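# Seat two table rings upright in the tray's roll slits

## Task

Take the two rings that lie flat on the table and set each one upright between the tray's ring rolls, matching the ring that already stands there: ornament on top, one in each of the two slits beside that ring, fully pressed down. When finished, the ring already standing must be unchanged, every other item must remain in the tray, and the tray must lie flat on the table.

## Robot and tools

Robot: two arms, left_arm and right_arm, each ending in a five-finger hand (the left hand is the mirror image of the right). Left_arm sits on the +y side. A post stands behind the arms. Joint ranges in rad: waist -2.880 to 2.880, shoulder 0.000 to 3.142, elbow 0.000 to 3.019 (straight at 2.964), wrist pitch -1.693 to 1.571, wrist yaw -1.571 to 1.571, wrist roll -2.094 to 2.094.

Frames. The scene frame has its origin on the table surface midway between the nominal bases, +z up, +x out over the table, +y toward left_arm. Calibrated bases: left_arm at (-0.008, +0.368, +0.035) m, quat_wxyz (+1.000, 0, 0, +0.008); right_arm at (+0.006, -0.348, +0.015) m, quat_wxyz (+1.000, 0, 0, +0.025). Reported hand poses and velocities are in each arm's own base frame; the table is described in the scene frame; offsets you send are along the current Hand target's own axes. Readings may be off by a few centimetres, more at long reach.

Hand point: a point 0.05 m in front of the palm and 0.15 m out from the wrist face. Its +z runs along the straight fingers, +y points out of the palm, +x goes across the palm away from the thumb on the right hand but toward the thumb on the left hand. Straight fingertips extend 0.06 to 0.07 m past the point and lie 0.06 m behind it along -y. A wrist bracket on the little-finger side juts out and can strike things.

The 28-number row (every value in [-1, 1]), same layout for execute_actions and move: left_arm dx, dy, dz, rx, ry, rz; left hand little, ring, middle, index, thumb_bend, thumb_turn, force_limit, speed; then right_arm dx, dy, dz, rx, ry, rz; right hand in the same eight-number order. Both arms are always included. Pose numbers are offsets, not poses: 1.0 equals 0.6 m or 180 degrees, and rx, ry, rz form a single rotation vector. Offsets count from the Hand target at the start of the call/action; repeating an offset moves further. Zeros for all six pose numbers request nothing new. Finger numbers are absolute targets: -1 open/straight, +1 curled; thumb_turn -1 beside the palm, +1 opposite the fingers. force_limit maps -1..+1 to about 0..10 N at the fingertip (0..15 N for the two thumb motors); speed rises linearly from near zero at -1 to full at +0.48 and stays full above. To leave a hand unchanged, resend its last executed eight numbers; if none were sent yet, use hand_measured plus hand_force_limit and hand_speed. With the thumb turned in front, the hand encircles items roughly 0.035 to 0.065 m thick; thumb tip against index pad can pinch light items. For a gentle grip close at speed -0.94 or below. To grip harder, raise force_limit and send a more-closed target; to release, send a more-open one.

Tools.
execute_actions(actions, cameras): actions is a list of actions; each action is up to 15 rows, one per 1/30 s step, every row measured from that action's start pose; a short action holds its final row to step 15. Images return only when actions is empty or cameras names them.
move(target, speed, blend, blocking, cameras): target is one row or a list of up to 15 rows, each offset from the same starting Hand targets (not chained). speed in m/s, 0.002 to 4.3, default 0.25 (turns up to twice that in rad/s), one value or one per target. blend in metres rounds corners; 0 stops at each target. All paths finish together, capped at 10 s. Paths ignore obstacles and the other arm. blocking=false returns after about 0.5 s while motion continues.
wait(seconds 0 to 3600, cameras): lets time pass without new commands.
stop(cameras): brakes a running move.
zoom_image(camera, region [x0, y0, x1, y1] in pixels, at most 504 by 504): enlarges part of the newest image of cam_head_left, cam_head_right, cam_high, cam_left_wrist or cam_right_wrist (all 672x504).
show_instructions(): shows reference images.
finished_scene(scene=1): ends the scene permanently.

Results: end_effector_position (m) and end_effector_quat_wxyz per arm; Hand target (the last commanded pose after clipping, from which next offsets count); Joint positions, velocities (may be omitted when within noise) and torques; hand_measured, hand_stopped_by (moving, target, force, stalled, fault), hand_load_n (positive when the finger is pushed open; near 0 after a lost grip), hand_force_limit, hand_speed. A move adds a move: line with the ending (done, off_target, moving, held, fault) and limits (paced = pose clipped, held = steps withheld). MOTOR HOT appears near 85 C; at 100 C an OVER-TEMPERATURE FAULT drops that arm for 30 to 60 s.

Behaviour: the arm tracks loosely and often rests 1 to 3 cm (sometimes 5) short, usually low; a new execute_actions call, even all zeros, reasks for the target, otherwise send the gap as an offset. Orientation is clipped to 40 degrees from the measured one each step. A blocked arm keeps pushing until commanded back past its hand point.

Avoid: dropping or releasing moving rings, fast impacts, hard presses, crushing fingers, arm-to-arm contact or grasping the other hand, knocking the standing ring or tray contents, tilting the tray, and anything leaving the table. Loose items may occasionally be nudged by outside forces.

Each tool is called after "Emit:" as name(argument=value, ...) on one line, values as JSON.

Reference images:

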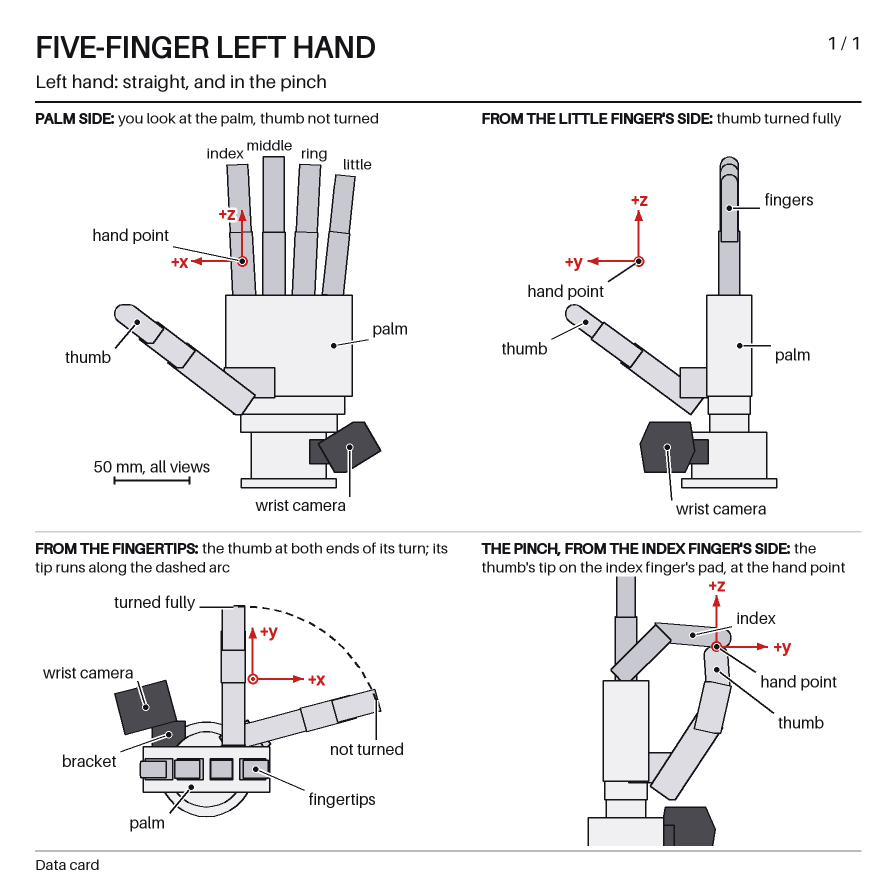

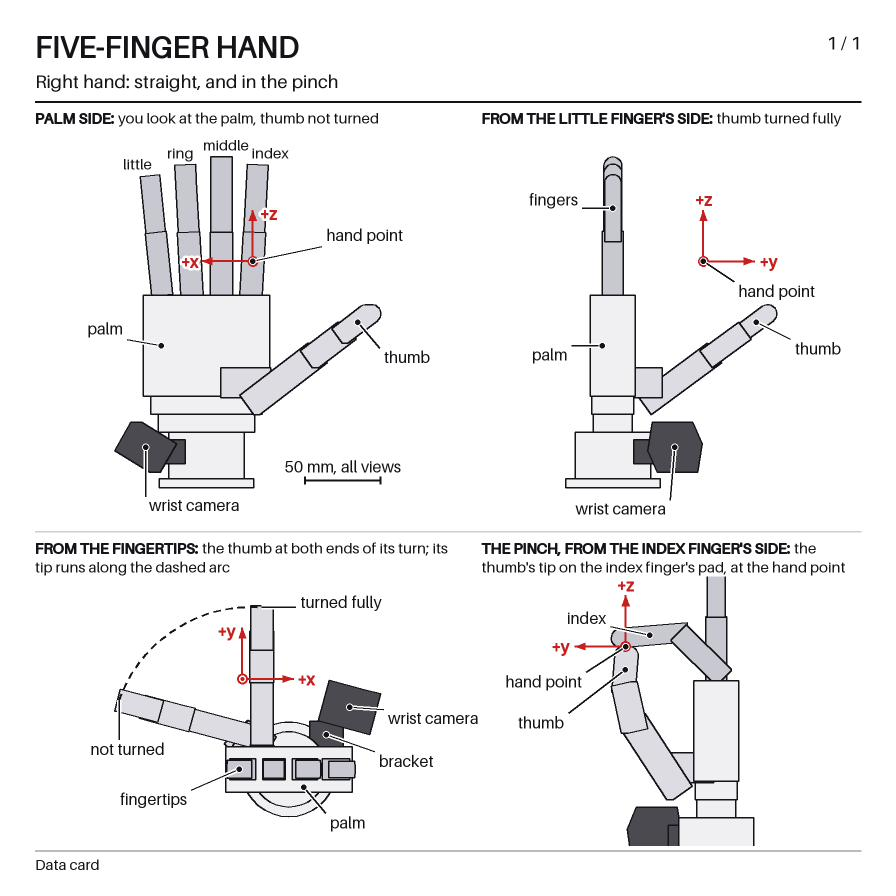

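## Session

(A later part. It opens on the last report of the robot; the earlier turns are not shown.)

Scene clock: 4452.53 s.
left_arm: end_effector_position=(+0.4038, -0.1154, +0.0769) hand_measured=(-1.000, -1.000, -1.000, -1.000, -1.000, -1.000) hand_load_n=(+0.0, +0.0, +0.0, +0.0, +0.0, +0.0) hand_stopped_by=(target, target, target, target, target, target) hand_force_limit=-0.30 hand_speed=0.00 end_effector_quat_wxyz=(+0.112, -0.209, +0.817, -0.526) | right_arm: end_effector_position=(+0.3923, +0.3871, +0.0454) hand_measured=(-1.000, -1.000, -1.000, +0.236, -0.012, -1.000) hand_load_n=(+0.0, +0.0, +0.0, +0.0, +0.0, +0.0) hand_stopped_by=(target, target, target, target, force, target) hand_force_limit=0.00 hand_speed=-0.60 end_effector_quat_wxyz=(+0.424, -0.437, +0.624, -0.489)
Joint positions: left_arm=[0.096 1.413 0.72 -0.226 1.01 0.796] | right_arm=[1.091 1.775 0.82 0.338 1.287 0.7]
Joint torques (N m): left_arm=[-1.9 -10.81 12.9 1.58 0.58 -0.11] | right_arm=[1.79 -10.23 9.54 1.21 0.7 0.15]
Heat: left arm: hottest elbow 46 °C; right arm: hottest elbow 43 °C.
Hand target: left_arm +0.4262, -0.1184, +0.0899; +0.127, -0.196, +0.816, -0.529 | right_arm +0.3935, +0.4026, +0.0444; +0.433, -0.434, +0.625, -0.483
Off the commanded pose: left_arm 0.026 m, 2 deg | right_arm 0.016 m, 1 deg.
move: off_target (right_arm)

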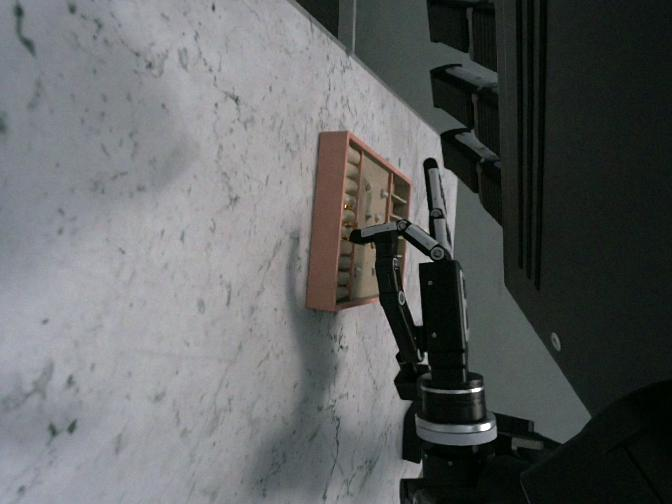

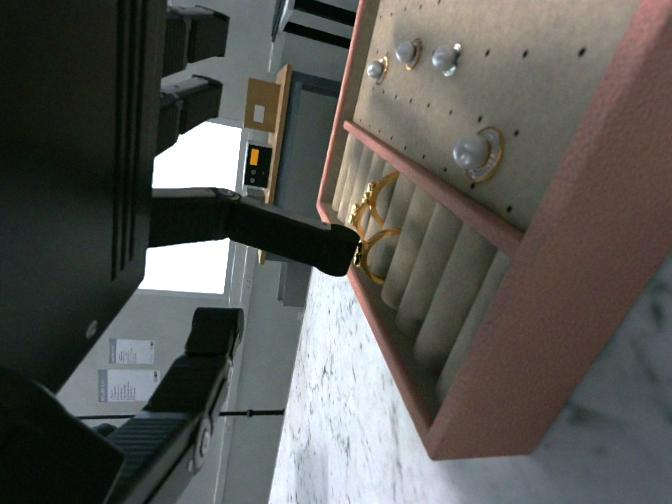

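Emit:
move(target=[0,0,0,0,0,0,-1,-1,-1,-1,-1,-1,-0.3,0,0.0006,0.00489,0.0008,0,0,0,-1,-1,-1,0.236,0,-1,0.0,-0.6], speed=0.02, cameras=["cam_left_wrist","cam_right_wrist"])

Emit:
zoom_image(camera="cam_left_wrist", region=[335, 205, 385, 255])

Emit:
zoom_image(camera="cam_right_wrist", region=[300, 160, 440, 300])

Scene clock: 4454.60 s.
left_arm: end_effector_position=(+0.4038, -0.1154, +0.0769) hand_measured=(-1.000, -1.000, -1.000, -1.000, -1.000, -1.000) hand_load_n=(+0.0, -0.5, +0.0, +0.0, +0.0, +0.0) hand_stopped_by=(target, target, target, target, target, target) hand_force_limit=-0.30 hand_speed=0.00 end_effector_quat_wxyz=(+0.112, -0.209, +0.817, -0.526) | right_arm: end_effector_position=(+0.3925, +0.3875, +0.0427) hand_measured=(-1.000, -1.000, -1.000, +0.236, -0.012, -1.000) hand_load_n=(+0.0, +0.0, +0.0, +0.0, +0.0, -0.5) hand_stopped_by=(target, target, target, target, force, target) hand_force_limit=0.00 hand_speed=-0.60 end_effector_quat_wxyz=(+0.424, -0.437, +0.624, -0.489)
Joint positions: left_arm=[0.096 1.413 0.72 -0.226 1.01 0.796] | right_arm=[1.091 1.783 0.82 0.347 1.287 0.7]
Joint torques (N m): left_arm=[-1.2 -10.99 13.01 1.62 0.61 -0.19] | right_arm=[1.61 -10.81 9.4 1.26 0.72 0.15]
Heat: left arm: hottest elbow 46 °C; right arm: hottest elbow 43 °C.
Hand target: left_arm +0.4262, -0.1184, +0.0899; +0.127, -0.196, +0.816, -0.529 | right_arm +0.3935, +0.4026, +0.0414; +0.433, -0.434, +0.625, -0.483
Off the commanded pose: left_arm 0.026 m, 2 deg | right_arm 0.015 m, 1 deg.
move: off_target (right_arm)

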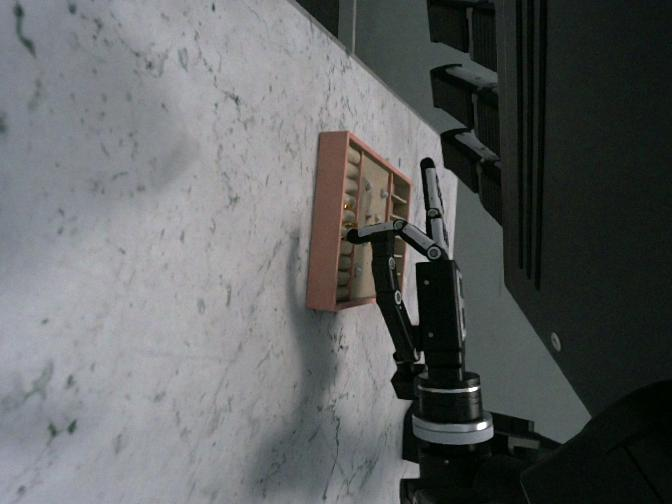

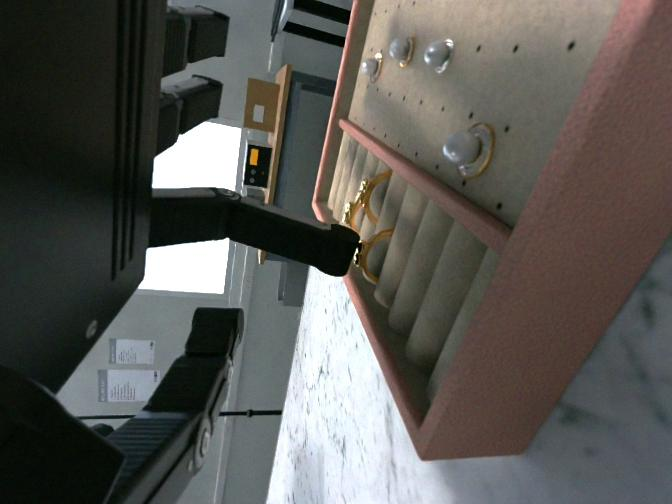

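Scaled by 10.080.

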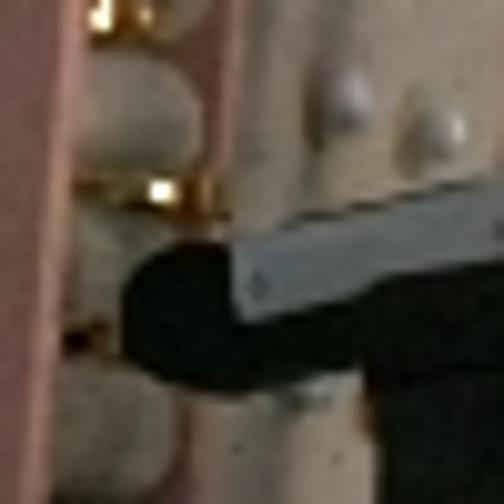

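Scaled by 3.600.

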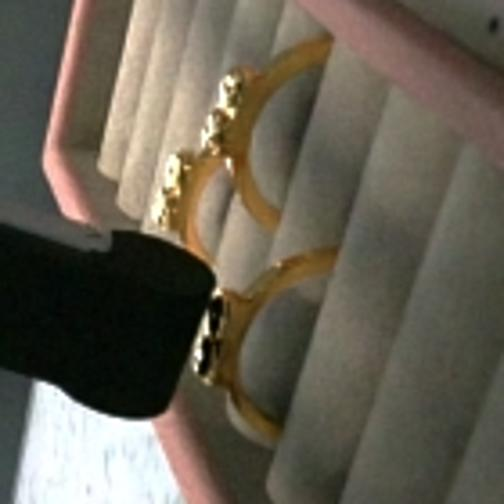

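Emit:
move(target=[0,0,0,0,0,0,-1,-1,-1,-1,-1,-1,-0.3,0,0.0006,0.00489,0.0008,0,0,0,-1,-1,-1,0.236,0,-1,0.0,-0.6], speed=0.02, cameras=["cam_left_wrist","cam_right_wrist"])

Emit:
zoom_image(camera="cam_left_wrist", region=[335, 205, 385, 255])

Emit:
zoom_image(camera="cam_right_wrist", region=[300, 160, 440, 300])

Scene clock: 4457.67 s.
left_arm: end_effector_position=(+0.4038, -0.1154, +0.0769) hand_measured=(-1.000, -1.000, -1.000, -1.000, -1.000, -1.000) hand_load_n=(+0.0, +0.0, +0.0, +0.0, +0.0, -0.5) hand_stopped_by=(target, target, target, target, target, target) hand_force_limit=-0.30 hand_speed=0.00 end_effector_quat_wxyz=(+0.112, -0.209, +0.817, -0.526) | right_arm: end_effector_position=(+0.3928, +0.3878, +0.0411) hand_measured=(-1.000, -1.000, -1.000, +0.236, -0.012, -1.000) hand_load_n=(+0.0, +0.0, +0.0, +0.0, +0.0, +0.0) hand_stopped_by=(target, target, target, target, force, target) hand_force_limit=0.00 hand_speed=-0.60 end_effector_quat_wxyz=(+0.425, -0.436, +0.625, -0.489)
Joint positions: left_arm=[0.096 1.413 0.72 -0.226 1.01 0.796] | right_arm=[1.091 1.789 0.82 0.356 1.288 0.7]
Joint torques (N m): left_arm=[-1.73 -11.11 12.77 1.7 0.55 -0.15] | right_arm=[1.61 -10.7 9.35 1.2 0.69 0.14]
Heat: left arm: hottest elbow 46 °C; right arm: hottest elbow 43 °C.
Hand target: left_arm +0.4262, -0.1184, +0.0899; +0.127, -0.196, +0.816, -0.529 | right_arm +0.3935, +0.4027, +0.0384; +0.433, -0.434, +0.625, -0.483
Off the commanded pose: left_arm 0.026 m, 2 deg | right_arm 0.015 m, 1 deg.
move: off_target (right_arm)

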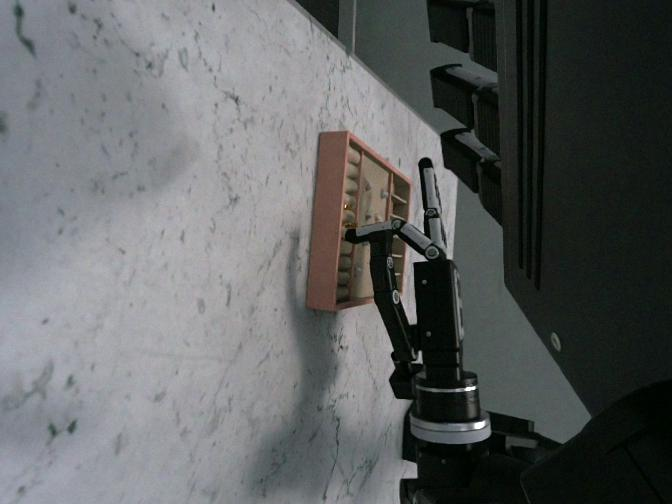

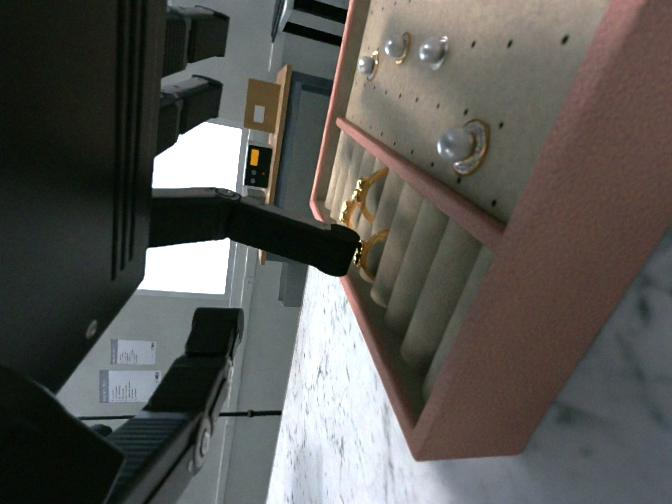

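Scaled by 10.080.

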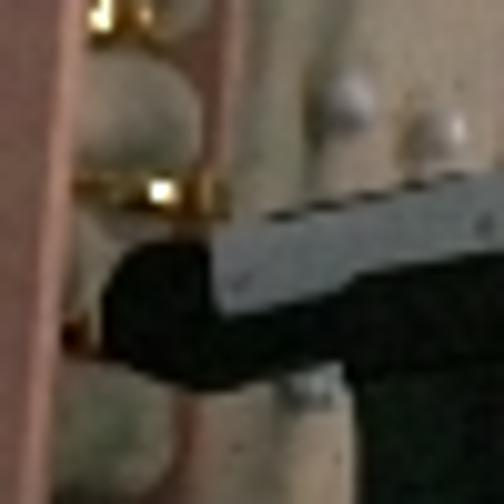

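Scaled by 3.600.

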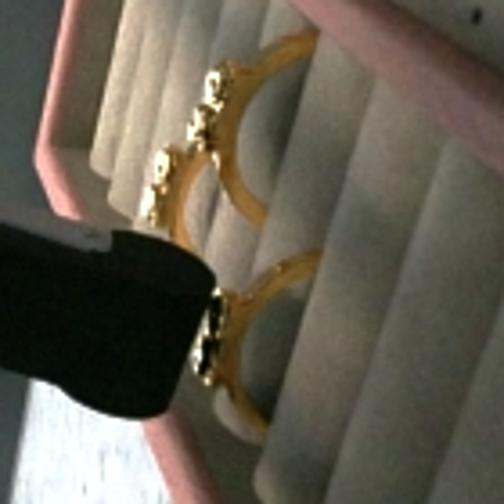

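Emit:
move(target=[0,0,0,0,0,0,-1,-1,-1,-1,-1,-1,-0.3,0,0.0008,0.00652,0.00105,0,0,0,-1,-1,-1,0.236,0,-1,0.0,-0.6], speed=0.02)

Emit:
move(target=[0,0,0,0,0,0,-1,-1,-1,-1,-1,-1,-0.3,0,0.0008,0.00652,0.00105,0,0,0,-1,-1,-1,0.236,0,-1,0.0,-0.6], speed=0.02, cameras=["cam_left_wrist","cam_right_wrist"])

Emit:
zoom_image(camera="cam_left_wrist", region=[335, 205, 385, 255])

Emit:
zoom_image(camera="cam_right_wrist", region=[300, 160, 440, 300])

Scene clock: 4460.23 s.
left_arm: end_effector_position=(+0.4038, -0.1154, +0.0769) hand_measured=(-1.000, -1.000, -1.000, -1.000, -1.000, -1.000) hand_load_n=(+0.0, -0.5, +0.0, -0.5, +0.0, +0.0) hand_stopped_by=(target, target, target, target, target, target) hand_force_limit=-0.30 hand_speed=0.00 end_effector_quat_wxyz=(+0.112, -0.209, +0.817, -0.526) | right_arm: end_effector_position=(+0.3935, +0.3886, +0.0407) hand_measured=(-1.000, -1.000, -1.000, +0.236, -0.012, -1.000) hand_load_n=(+0.0, +0.0, +0.0, +0.0, +0.0, +0.0) hand_stopped_by=(target, target, target, target, force, target) hand_force_limit=0.00 hand_speed=-0.60 end_effector_quat_wxyz=(+0.428, -0.432, +0.626, -0.488)
Joint positions: left_arm=[0.096 1.413 0.72 -0.226 1.01 0.796] | right_arm=[1.091 1.794 0.82 0.369 1.291 0.701]
Joint torques (N m): left_arm=[-1.55 -10.81 13.07 1.52 0.56 -0.17] | right_arm=[1.73 -10.46 9.21 1.14 0.53 0.11]
Heat: left arm: hottest elbow 46 °C; right arm: hottest elbow 43 °C.
Hand target: left_arm +0.4262, -0.1184, +0.0899; +0.127, -0.196, +0.816, -0.529 | right_arm +0.3935, +0.4027, +0.0345; +0.433, -0.434, +0.625, -0.483
Off the commanded pose: left_arm 0.026 m, 2 deg | right_arm 0.015 m, 1 deg.
move: off_target (right_arm)

Scene clock: 4460.90 s.
left_arm: end_effector_position=(+0.4038, -0.1154, +0.0769) hand_measured=(-1.000, -1.000, -1.000, -1.000, -1.000, -1.000) hand_load_n=(+0.0, +0.0, +0.0, +0.0, +0.0, +0.0) hand_stopped_by=(target, target, target, target, target, target) hand_force_limit=-0.30 hand_speed=0.00 end_effector_quat_wxyz=(+0.112, -0.209, +0.817, -0.526) | right_arm: end_effector_position=(+0.3942, +0.3892, +0.0401) hand_measured=(-1.000, -1.000, -1.000, +0.236, -0.012, -1.000) hand_load_n=(+0.0, +0.0, +0.0, +0.0, +0.0, +0.0) hand_stopped_by=(target, target, target, target, force, target) hand_force_limit=0.00 hand_speed=-0.60 end_effector_quat_wxyz=(+0.431, -0.428, +0.627, -0.488)
Joint positions: left_arm=[0.096 1.413 0.72 -0.226 1.01 0.796] | right_arm=[1.091 1.8 0.82 0.383 1.294 0.703]
Joint torques (N m): left_arm=[-1.79 -10.64 12.81 1.68 0.54 -0.07] | right_arm=[1.85 -10.29 8.92 1.16 0.42 0.07]
Heat: left arm: hottest elbow 46 °C; right arm: hottest elbow 43 °C.
Hand target: left_arm +0.4262, -0.1184, +0.0899; +0.127, -0.196, +0.816, -0.529 | right_arm +0.3935, +0.4026, +0.0304; +0.433, -0.434, +0.625, -0.483
Off the commanded pose: left_arm 0.026 m, 2 deg | right_arm 0.017 m, 1 deg.
move: off_target (right_arm)

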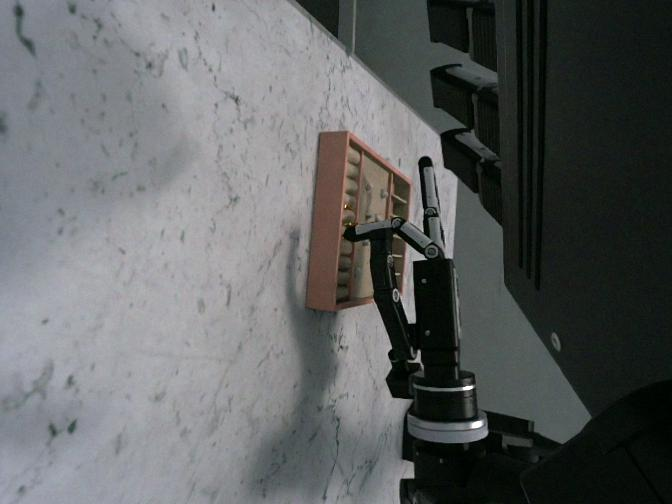

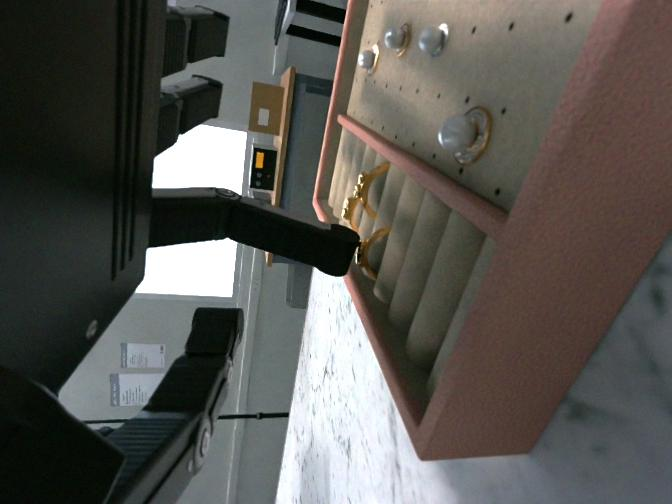

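Scaled by 10.080.

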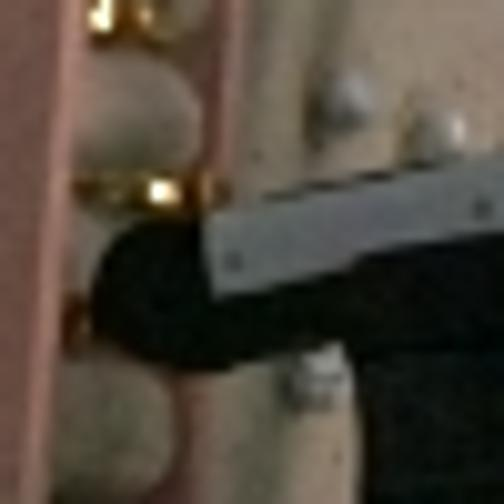

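Scaled by 3.600.

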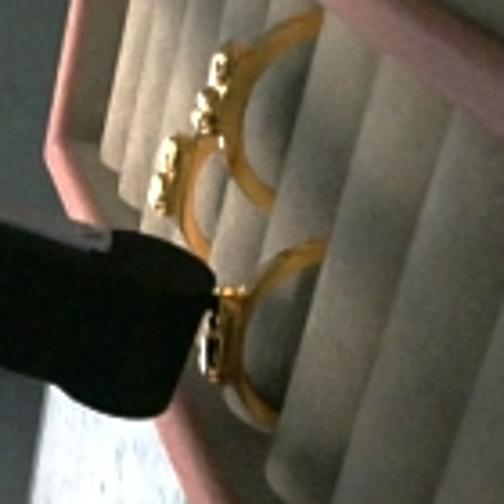

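Emit:
move(target=[0,0,0,0,0,0,-1,-1,-1,-1,-1,-1,-0.3,0,0,-0.00489,0,0,0,0,-1,-1,-1,0.262,0,-1,0.0,-0.8], speed=0.02, cameras=["cam_left_wrist","cam_right_wrist"])

Emit:
zoom_image(camera="cam_left_wrist", region=[335, 205, 385, 255])

Emit:
zoom_image(camera="cam_right_wrist", region=[300, 160, 440, 300])

Scene clock: 4463.33 s.
left_arm: end_effector_position=(+0.4038, -0.1154, +0.0769) hand_measured=(-1.000, -1.000, -1.000, -1.000, -1.000, -1.000) hand_load_n=(+0.0, +0.0, -0.5, +0.0, +0.0, +0.0) hand_stopped_by=(target, target, target, target, target, target) hand_force_limit=-0.30 hand_speed=0.00 end_effector_quat_wxyz=(+0.112, -0.209, +0.817, -0.526) | right_arm: end_effector_position=(+0.3942, +0.3892, +0.0401) hand_measured=(-1.000, -1.000, -1.000, +0.262, -0.012, -1.000) hand_load_n=(+0.0, +0.0, +0.0, +0.0, +0.0, +0.0) hand_stopped_by=(target, target, target, target, force, target) hand_force_limit=0.00 hand_speed=-0.80 end_effector_quat_wxyz=(+0.431, -0.428, +0.627, -0.488)
Joint positions: left_arm=[0.096 1.413 0.72 -0.226 1.01 0.796] | right_arm=[1.091 1.8 0.82 0.383 1.294 0.703]
Joint torques (N m): left_arm=[-2.08 -10.64 12.93 1.54 0.58 -0.14] | right_arm=[1.14 -10.4 8.94 0.85 0.44 0.11]
Heat: left arm: hottest elbow 46 °C; right arm: hottest elbow 43 °C.
Hand target: left_arm +0.4262, -0.1184, +0.0899; +0.127, -0.196, +0.816, -0.529 | right_arm +0.3938, +0.4022, +0.0333; +0.433, -0.434, +0.625, -0.483
Off the commanded pose: left_arm 0.026 m, 2 deg | right_arm 0.015 m, 1 deg.
move: off_target (right_arm)

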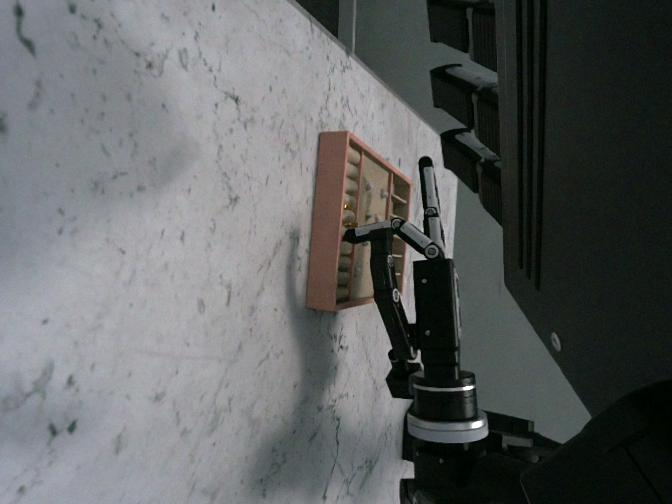

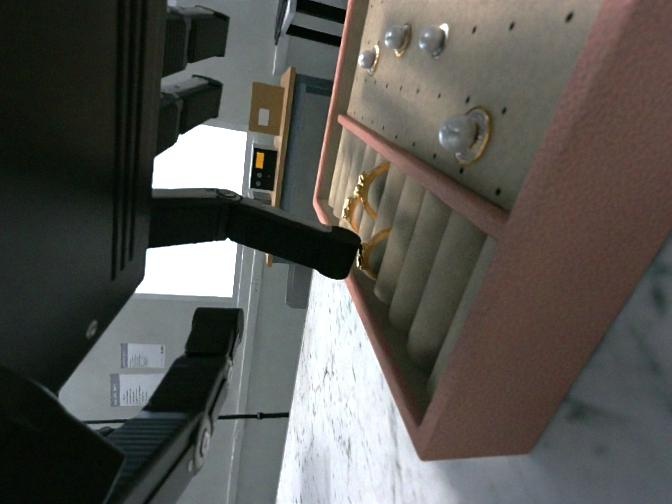

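Scaled by 10.080.

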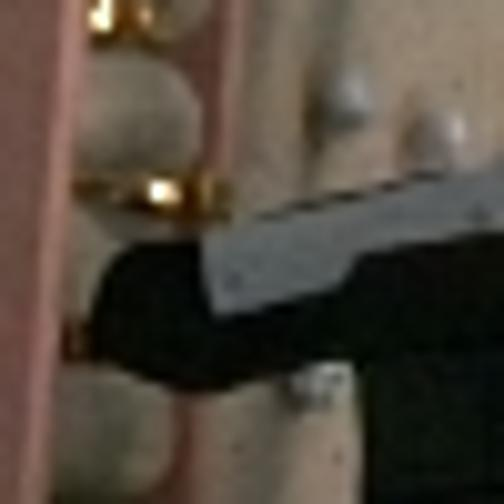

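Scaled by 3.600.

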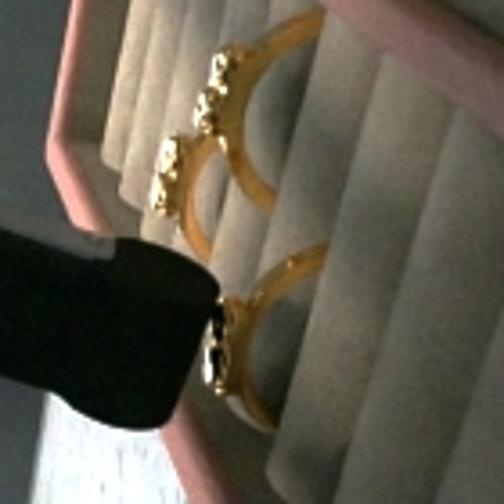

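Emit:
wait(seconds=0.1, cameras=["cam_head_left","cam_head_right","cam_high"])

Emit:
zoom_image(camera="cam_head_right", region=[260, 180, 460, 330])

Scene clock: 4469.13 s.
left_arm: end_effector_position=(+0.4038, -0.1154, +0.0769) hand_measured=(-1.000, -1.000, -1.000, -1.000, -1.000, -1.000) hand_load_n=(+0.0, +0.0, +0.0, +0.0, +0.0, -0.5) hand_stopped_by=(target, target, target, target, target, target) hand_force_limit=-0.30 hand_speed=0.00 end_effector_quat_wxyz=(+0.112, -0.209, +0.817, -0.526) | right_arm: end_effector_position=(+0.3942, +0.3892, +0.0401) hand_measured=(-1.000, -1.000, -1.000, +0.262, -0.012, -1.000) hand_load_n=(+0.5, +0.0, +0.0, +0.0, +0.0, +0.0) hand_stopped_by=(target, target, target, target, force, target) hand_force_limit=0.00 hand_speed=-0.80 end_effector_quat_wxyz=(+0.431, -0.428, +0.627, -0.488)
Joint positions: left_arm=[0.096 1.413 0.72 -0.226 1.01 0.796] | right_arm=[1.091 1.8 0.82 0.383 1.294 0.703]
Joint torques (N m): left_arm=[-1.79 -10.17 13.01 1.63 0.57 -0.09] | right_arm=[1.26 -10.7 8.96 0.96 0.42 0.1]
Heat: left arm: hottest elbow 46 °C; right arm: hottest elbow 43 °C.
Hand target: left_arm +0.4262, -0.1184, +0.0899; +0.127, -0.196, +0.816, -0.529 | right_arm +0.3938, +0.4022, +0.0333; +0.433, -0.434, +0.625, -0.483
Off the commanded pose: left_arm 0.026 m, 2 deg | right_arm 0.015 m, 1 deg.
wait: 0.10 s; at rest from the start

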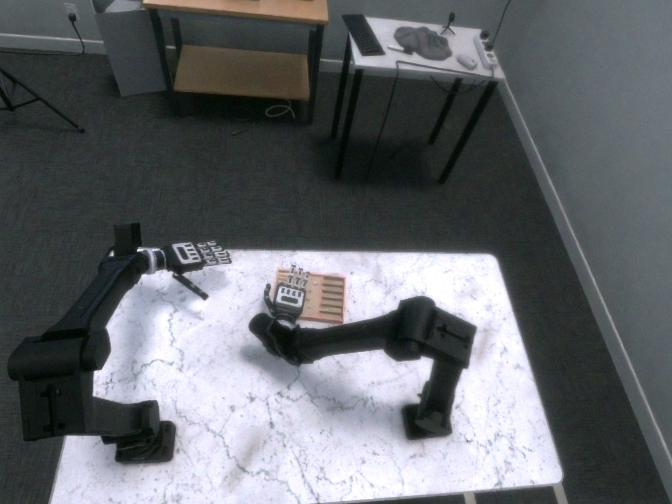

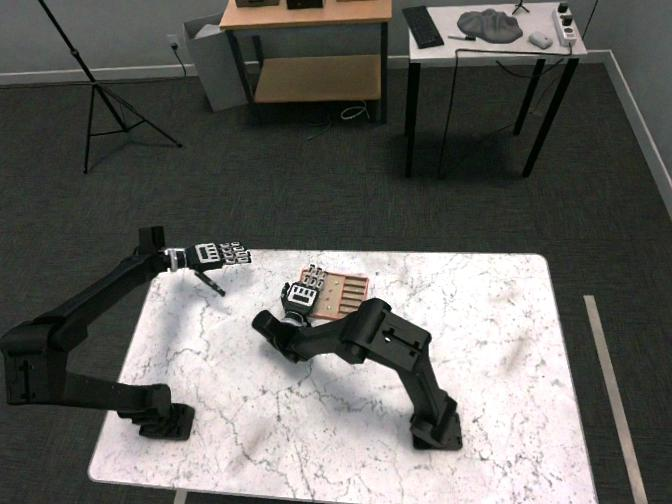

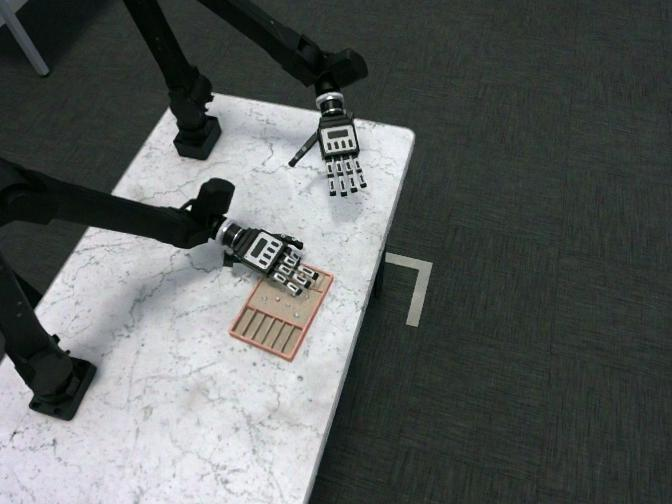

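Scaled by 2.520.

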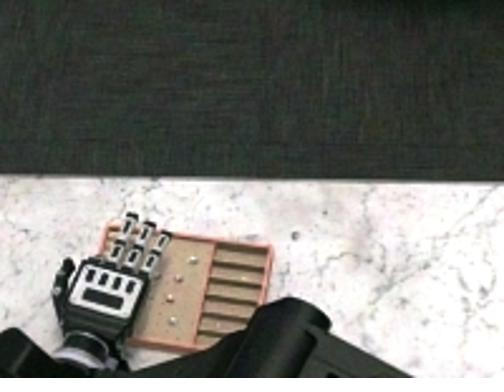

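Emit:
move(target=[0,0,0,0,0,0,-1,-1,-1,-1,-1,-1,-0.3,0,-0.0012,-0.00978,-0.0016,0,0,0,-1,-1,-1,0.262,0,-1,0.0,-0.8], speed=0.02, cameras=["cam_left_wrist","cam_right_wrist"])

Emit:
zoom_image(camera="cam_left_wrist", region=[335, 205, 385, 255])

Emit:
zoom_image(camera="cam_right_wrist", region=[300, 160, 440, 300])

Scene clock: 4472.63 s.
left_arm: end_effector_position=(+0.4038, -0.1154, +0.0769) hand_measured=(-1.000, -1.000, -1.000, -1.000, -1.000, -1.000) hand_load_n=(+0.0, +0.0, +0.0, +0.0, +0.0, -0.5) hand_stopped_by=(target, target, target, target, target, target) hand_force_limit=-0.30 hand_speed=0.00 end_effector_quat_wxyz=(+0.112, -0.209, +0.817, -0.526) | right_arm: end_effector_position=(+0.3942, +0.3892, +0.0401) hand_measured=(-1.000, -1.000, -1.000, +0.262, -0.012, -1.000) hand_load_n=(+0.0, +0.0, +0.0, +0.0, +0.0, +0.0) hand_stopped_by=(target, target, target, target, force, target) hand_force_limit=0.00 hand_speed=-0.80 end_effector_quat_wxyz=(+0.431, -0.428, +0.627, -0.488)
Joint positions: left_arm=[0.096 1.413 0.72 -0.226 1.01 0.796] | right_arm=[1.091 1.8 0.82 0.383 1.294 0.703]
Joint torques (N m): left_arm=[-1.85 -10.93 12.94 1.52 0.53 -0.13] | right_arm=[2.14 -11.93 9.09 0.49 0.39 0.01]
Heat: left arm: hottest elbow 46 °C; right arm: hottest elbow 43 °C.
Hand target: left_arm +0.4262, -0.1184, +0.0899; +0.127, -0.196, +0.816, -0.529 | right_arm +0.3938, +0.4022, +0.0393; +0.433, -0.434, +0.625, -0.483
Off the commanded pose: left_arm 0.026 m, 2 deg | right_arm 0.013 m, 1 deg.
move: off_target (right_arm)

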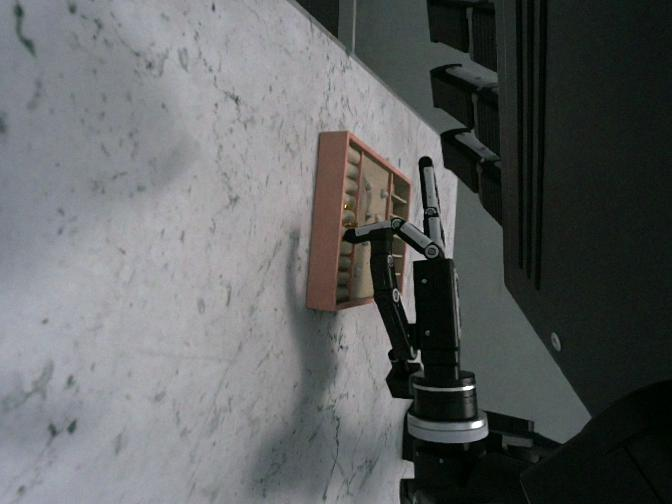

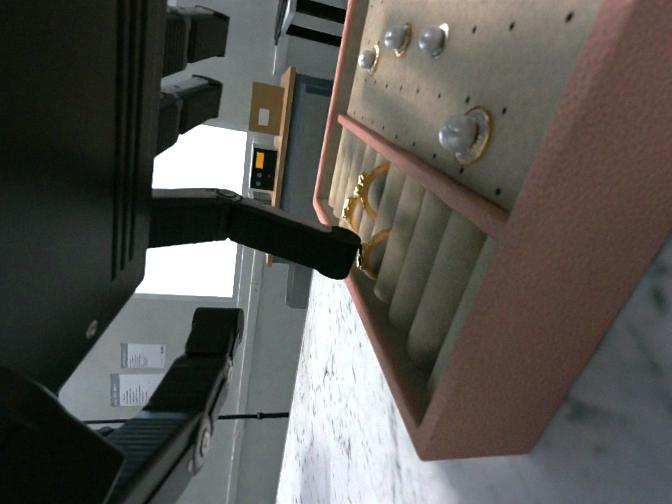

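Scaled by 10.080.

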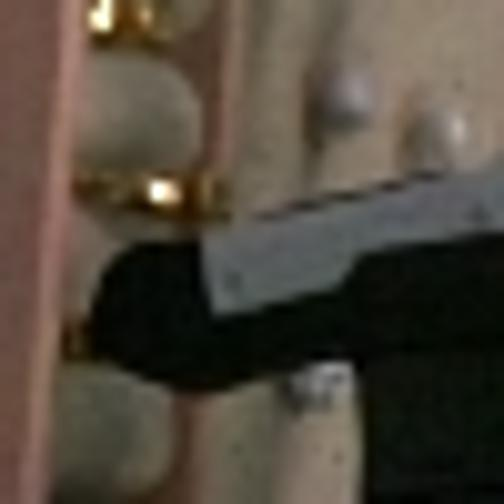

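Scaled by 3.600.

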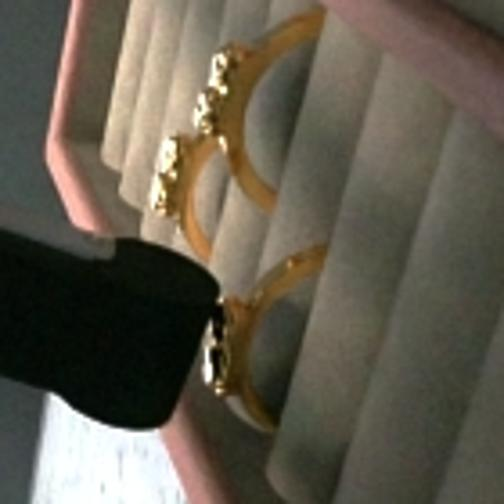

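Emit:
move(target=[0,0,0,0,0,0,-1,-1,-1,-1,-1,-1,-0.3,0,-0.0012,-0.00978,-0.0016,0,0,0,-1,-1,-1,0.262,0,-1,0.0,-0.8], speed=0.02)

Emit:
move(target=[0,0,0,0,0,0,-1,-1,-1,-1,-1,-1,-0.3,0,-0.0012,-0.00978,-0.0016,0,0,0,-1,-1,-1,0.262,0,-1,0.0,-0.8], speed=0.02, cameras=["cam_left_wrist","cam_right_wrist"])

Emit:
zoom_image(camera="cam_left_wrist", region=[335, 205, 385, 255])

Emit:
zoom_image(camera="cam_right_wrist", region=[300, 160, 440, 300])

Scene clock: 4474.97 s.
left_arm: end_effector_position=(+0.4038, -0.1154, +0.0769) hand_measured=(-1.000, -1.000, -1.000, -1.000, -1.000, -1.000) hand_load_n=(+0.0, +0.0, +0.0, +0.0, +0.0, +0.0) hand_stopped_by=(target, target, target, target, target, target) hand_force_limit=-0.30 hand_speed=0.00 end_effector_quat_wxyz=(+0.112, -0.209, +0.817, -0.526) | right_arm: end_effector_position=(+0.3943, +0.3893, +0.0403) hand_measured=(-1.000, -1.000, -1.000, +0.262, -0.012, -1.000) hand_load_n=(+0.0, +0.0, +0.0, +0.0, +0.0, +0.0) hand_stopped_by=(target, target, target, target, force, target) hand_force_limit=0.00 hand_speed=-0.80 end_effector_quat_wxyz=(+0.428, -0.431, +0.626, -0.489)
Joint positions: left_arm=[0.096 1.413 0.72 -0.226 1.01 0.796] | right_arm=[1.091 1.798 0.824 0.369 1.294 0.703]
Joint torques (N m): left_arm=[-2.32 -10.29 12.92 1.78 0.56 -0.11] | right_arm=[1.61 -13.22 8.95 0.46 0.38 0.03]
Heat: left arm: hottest elbow 47 °C; right arm: hottest elbow 43 °C.
Hand target: left_arm +0.4262, -0.1184, +0.0899; +0.127, -0.196, +0.816, -0.529 | right_arm +0.3938, +0.4022, +0.0452; +0.433, -0.434, +0.625, -0.483
Off the commanded pose: left_arm 0.026 m, 2 deg | right_arm 0.014 m, 1 deg.
move: off_target (right_arm)

Scene clock: 4475.73 s.
left_arm: end_effector_position=(+0.4038, -0.1154, +0.0769) hand_measured=(-1.000, -1.000, -1.000, -1.000, -1.000, -1.000) hand_load_n=(+0.0, +0.0, +0.0, +0.0, +0.0, -0.5) hand_stopped_by=(target, target, target, target, target, target) hand_force_limit=-0.30 hand_speed=0.00 end_effector_quat_wxyz=(+0.112, -0.209, +0.817, -0.526) | right_arm: end_effector_position=(+0.3933, +0.3877, +0.0410) hand_measured=(-1.000, -1.000, -1.000, +0.262, -0.012, -1.000) hand_load_n=(+0.0, +0.0, +0.0, +0.0, +0.0, +0.0) hand_stopped_by=(target, target, target, target, force, target) hand_force_limit=0.00 hand_speed=-0.80 end_effector_quat_wxyz=(+0.423, -0.435, +0.625, -0.491)
Joint positions: left_arm=[0.096 1.413 0.72 -0.226 1.01 0.796] | right_arm=[1.091 1.791 0.824 0.349 1.293 0.703]
Joint torques (N m): left_arm=[-2.2 -10.58 12.97 1.47 0.56 -0.15] | right_arm=[1.73 -13.39 9.06 0.64 0.45 0.02]
Heat: left arm: hottest elbow 47 °C; right arm: hottest elbow 43 °C.
Hand target: left_arm +0.4262, -0.1184, +0.0899; +0.127, -0.196, +0.816, -0.529 | right_arm +0.3938, +0.4022, +0.0514; +0.433, -0.434, +0.625, -0.483
Off the commanded pose: left_arm 0.026 m, 2 deg | right_arm 0.018 m, 1 deg.
move: off_target (right_arm)

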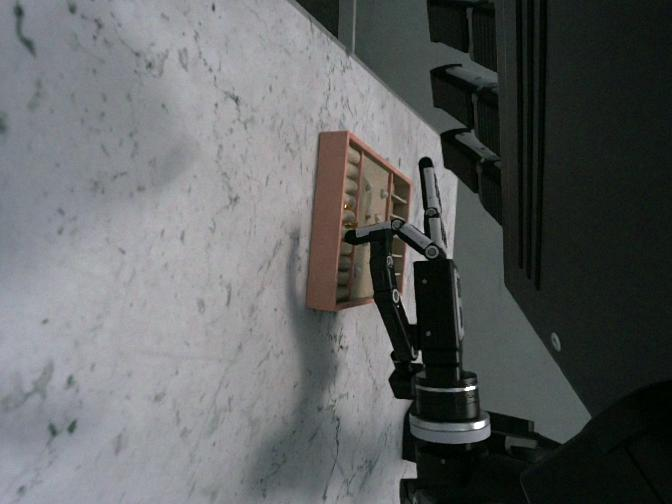

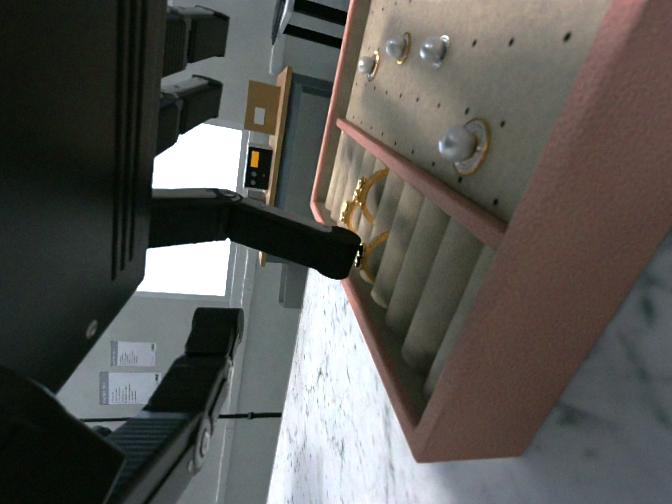

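Scaled by 10.080.

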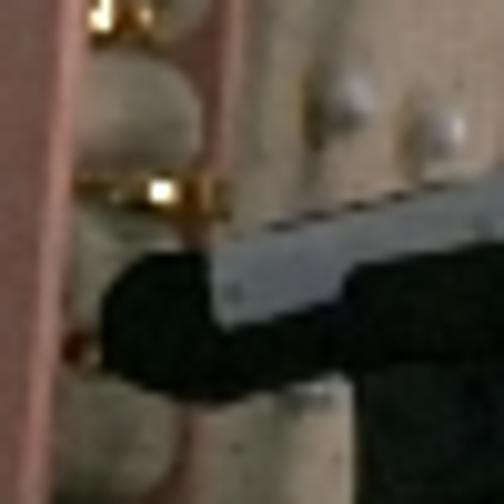

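Scaled by 3.600.

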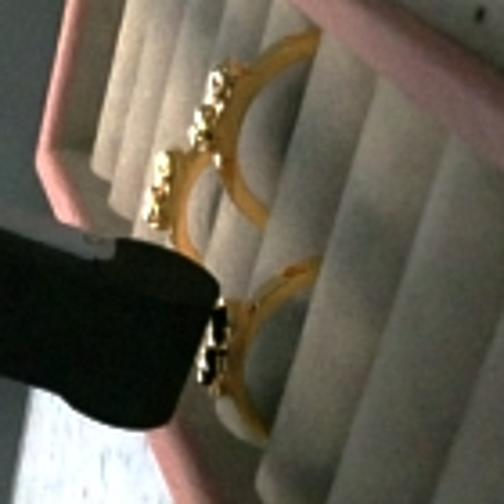

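Emit:
move(target=[0,0,0,0,0,0,-1,-1,-1,-1,-1,-1,-0.3,0,-0.002,-0.0163,-0.0026,0,0,0,-1,-1,-1,0.262,0,-1,0.0,-0.8], speed=0.03)

Emit:
move(target=[0,0,0,0,0,0,-1,-1,-1,-1,-1,-1,-0.3,0,-0.004,-0.0326,-0.0052,0,0,0,-1,-1,-1,0.262,0,-1,0.0,-0.8], speed=0.04, cameras=["all"])

Emit:
zoom_image(camera="cam_left_wrist", region=[335, 195, 375, 255])

Emit:
zoom_image(camera="cam_right_wrist", region=[380, 180, 480, 310])

Scene clock: 4479.40 s.
left_arm: end_effector_position=(+0.4038, -0.1154, +0.0769) hand_measured=(-1.000, -1.000, -1.000, -1.000, -1.000, -1.000) hand_load_n=(+0.0, +0.0, +0.0, +0.0, +0.0, -0.5) hand_stopped_by=(target, target, target, target, target, target) hand_force_limit=-0.30 hand_speed=0.00 end_effector_quat_wxyz=(+0.112, -0.209, +0.817, -0.526) | right_arm: end_effector_position=(+0.3923, +0.3863, +0.0485) hand_measured=(-1.000, -1.000, -1.000, +0.262, -0.012, -1.000) hand_load_n=(+0.0, +0.0, +0.0, +0.0, +0.0, +0.0) hand_stopped_by=(target, target, target, target, force, target) hand_force_limit=0.00 hand_speed=-0.80 end_effector_quat_wxyz=(+0.421, -0.438, +0.624, -0.492)
Joint positions: left_arm=[0.096 1.413 0.72 -0.226 1.01 0.796] | right_arm=[1.091 1.767 0.824 0.318 1.291 0.703]
Joint torques (N m): left_arm=[-1.9 -11.46 13.04 1.63 0.59 -0.16] | right_arm=[1.49 -13.27 9.65 0.65 0.49 0.01]
Heat: left arm: hottest elbow 47 °C; right arm: hottest elbow 43 °C.
Hand target: left_arm +0.4262, -0.1184, +0.0899; +0.127, -0.196, +0.816, -0.529 | right_arm +0.3938, +0.4021, +0.0614; +0.433, -0.434, +0.625, -0.483
Off the commanded pose: left_arm 0.026 m, 2 deg | right_arm 0.020 m, 2 deg.
move: off_target (right_arm)

Scene clock: 4480.53 s.
left_arm: end_effector_position=(+0.4038, -0.1154, +0.0769) hand_measured=(-1.000, -1.000, -1.000, -1.000, -1.000, -1.000) hand_load_n=(+0.0, +0.0, +0.0, +0.0, +0.0, +0.0) hand_stopped_by=(target, target, target, target, target, target) hand_force_limit=-0.30 hand_speed=0.00 end_effector_quat_wxyz=(+0.112, -0.209, +0.817, -0.526) | right_arm: end_effector_position=(+0.3917, +0.3852, +0.0663) hand_measured=(-1.000, -1.000, -1.000, +0.262, -0.012, -1.000) hand_load_n=(+0.0, +0.0, +0.0, +0.0, +0.0, +0.0) hand_stopped_by=(target, target, target, target, force, target) hand_force_limit=0.00 hand_speed=-0.80 end_effector_quat_wxyz=(+0.420, -0.439, +0.623, -0.492)
Joint positions: left_arm=[0.096 1.413 0.72 -0.226 1.01 0.796] | right_arm=[1.091 1.721 0.83 0.262 1.29 0.703]
Joint torques (N m): left_arm=[-1.26 -10.05 12.78 1.55 0.57 -0.17] | right_arm=[1.49 -13.22 10.5 0.53 0.51 0.03]
Heat: left arm: hottest elbow 47 °C; right arm: hottest elbow 43 °C.
Hand target: left_arm +0.4262, -0.1184, +0.0899; +0.127, -0.196, +0.816, -0.529 | right_arm +0.3938, +0.4021, +0.0812; +0.433, -0.434, +0.625, -0.483
Off the commanded pose: left_arm 0.026 m, 2 deg | right_arm 0.023 m, 2 deg.
move: off_target (right_arm)

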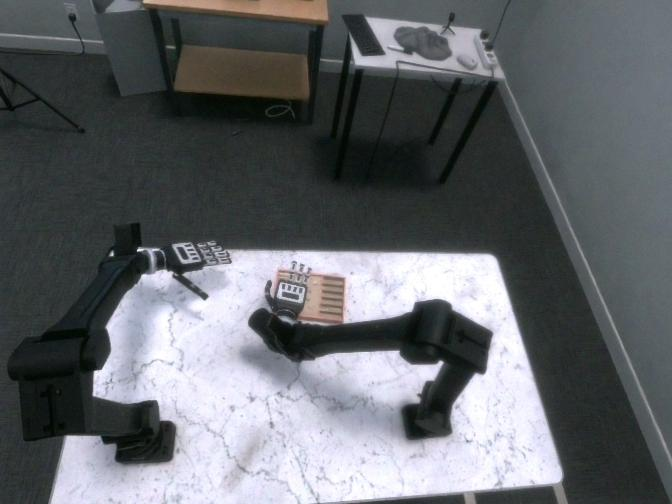

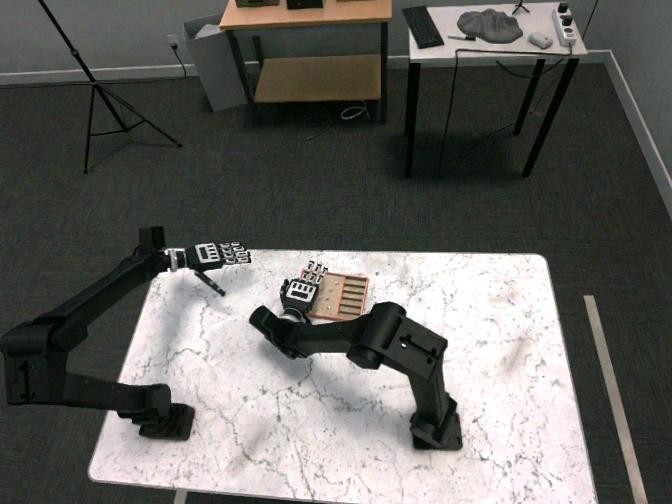

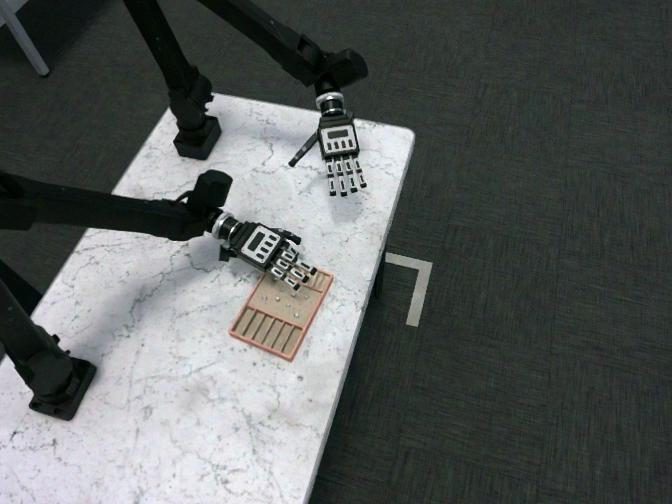

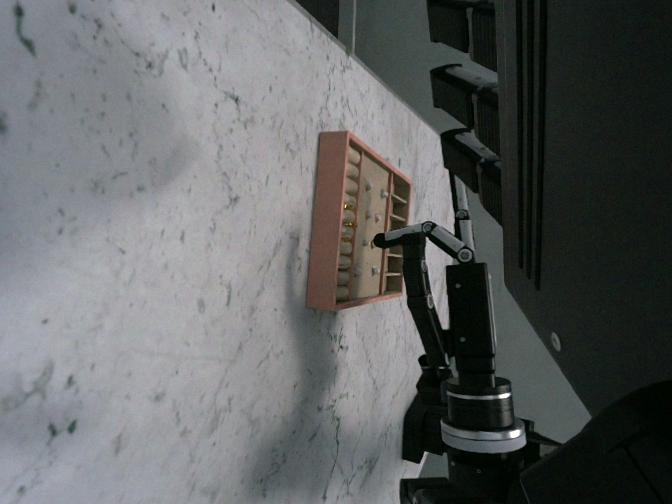

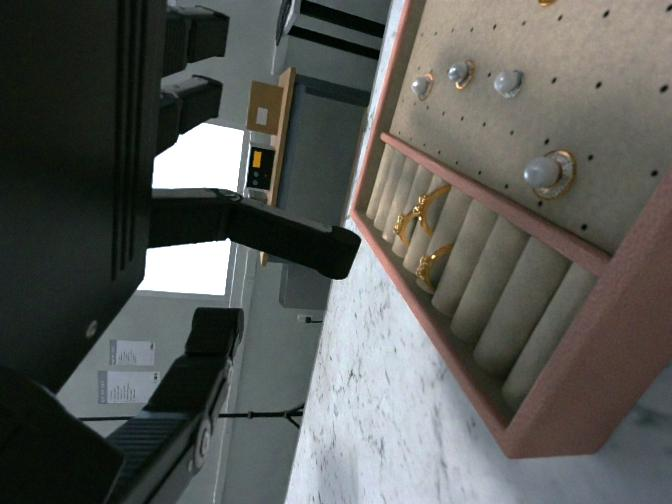

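Scaled by 8.400.

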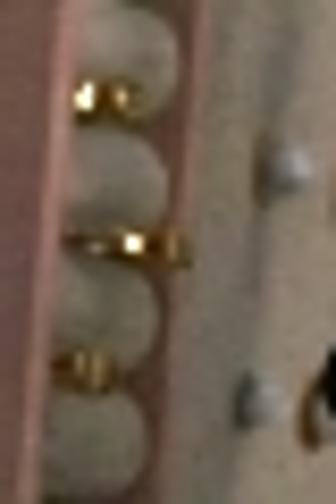

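Scaled by 3.877.

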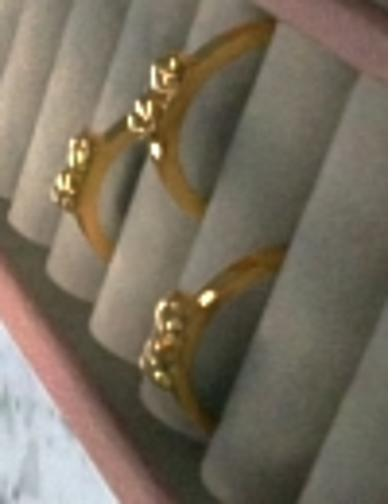

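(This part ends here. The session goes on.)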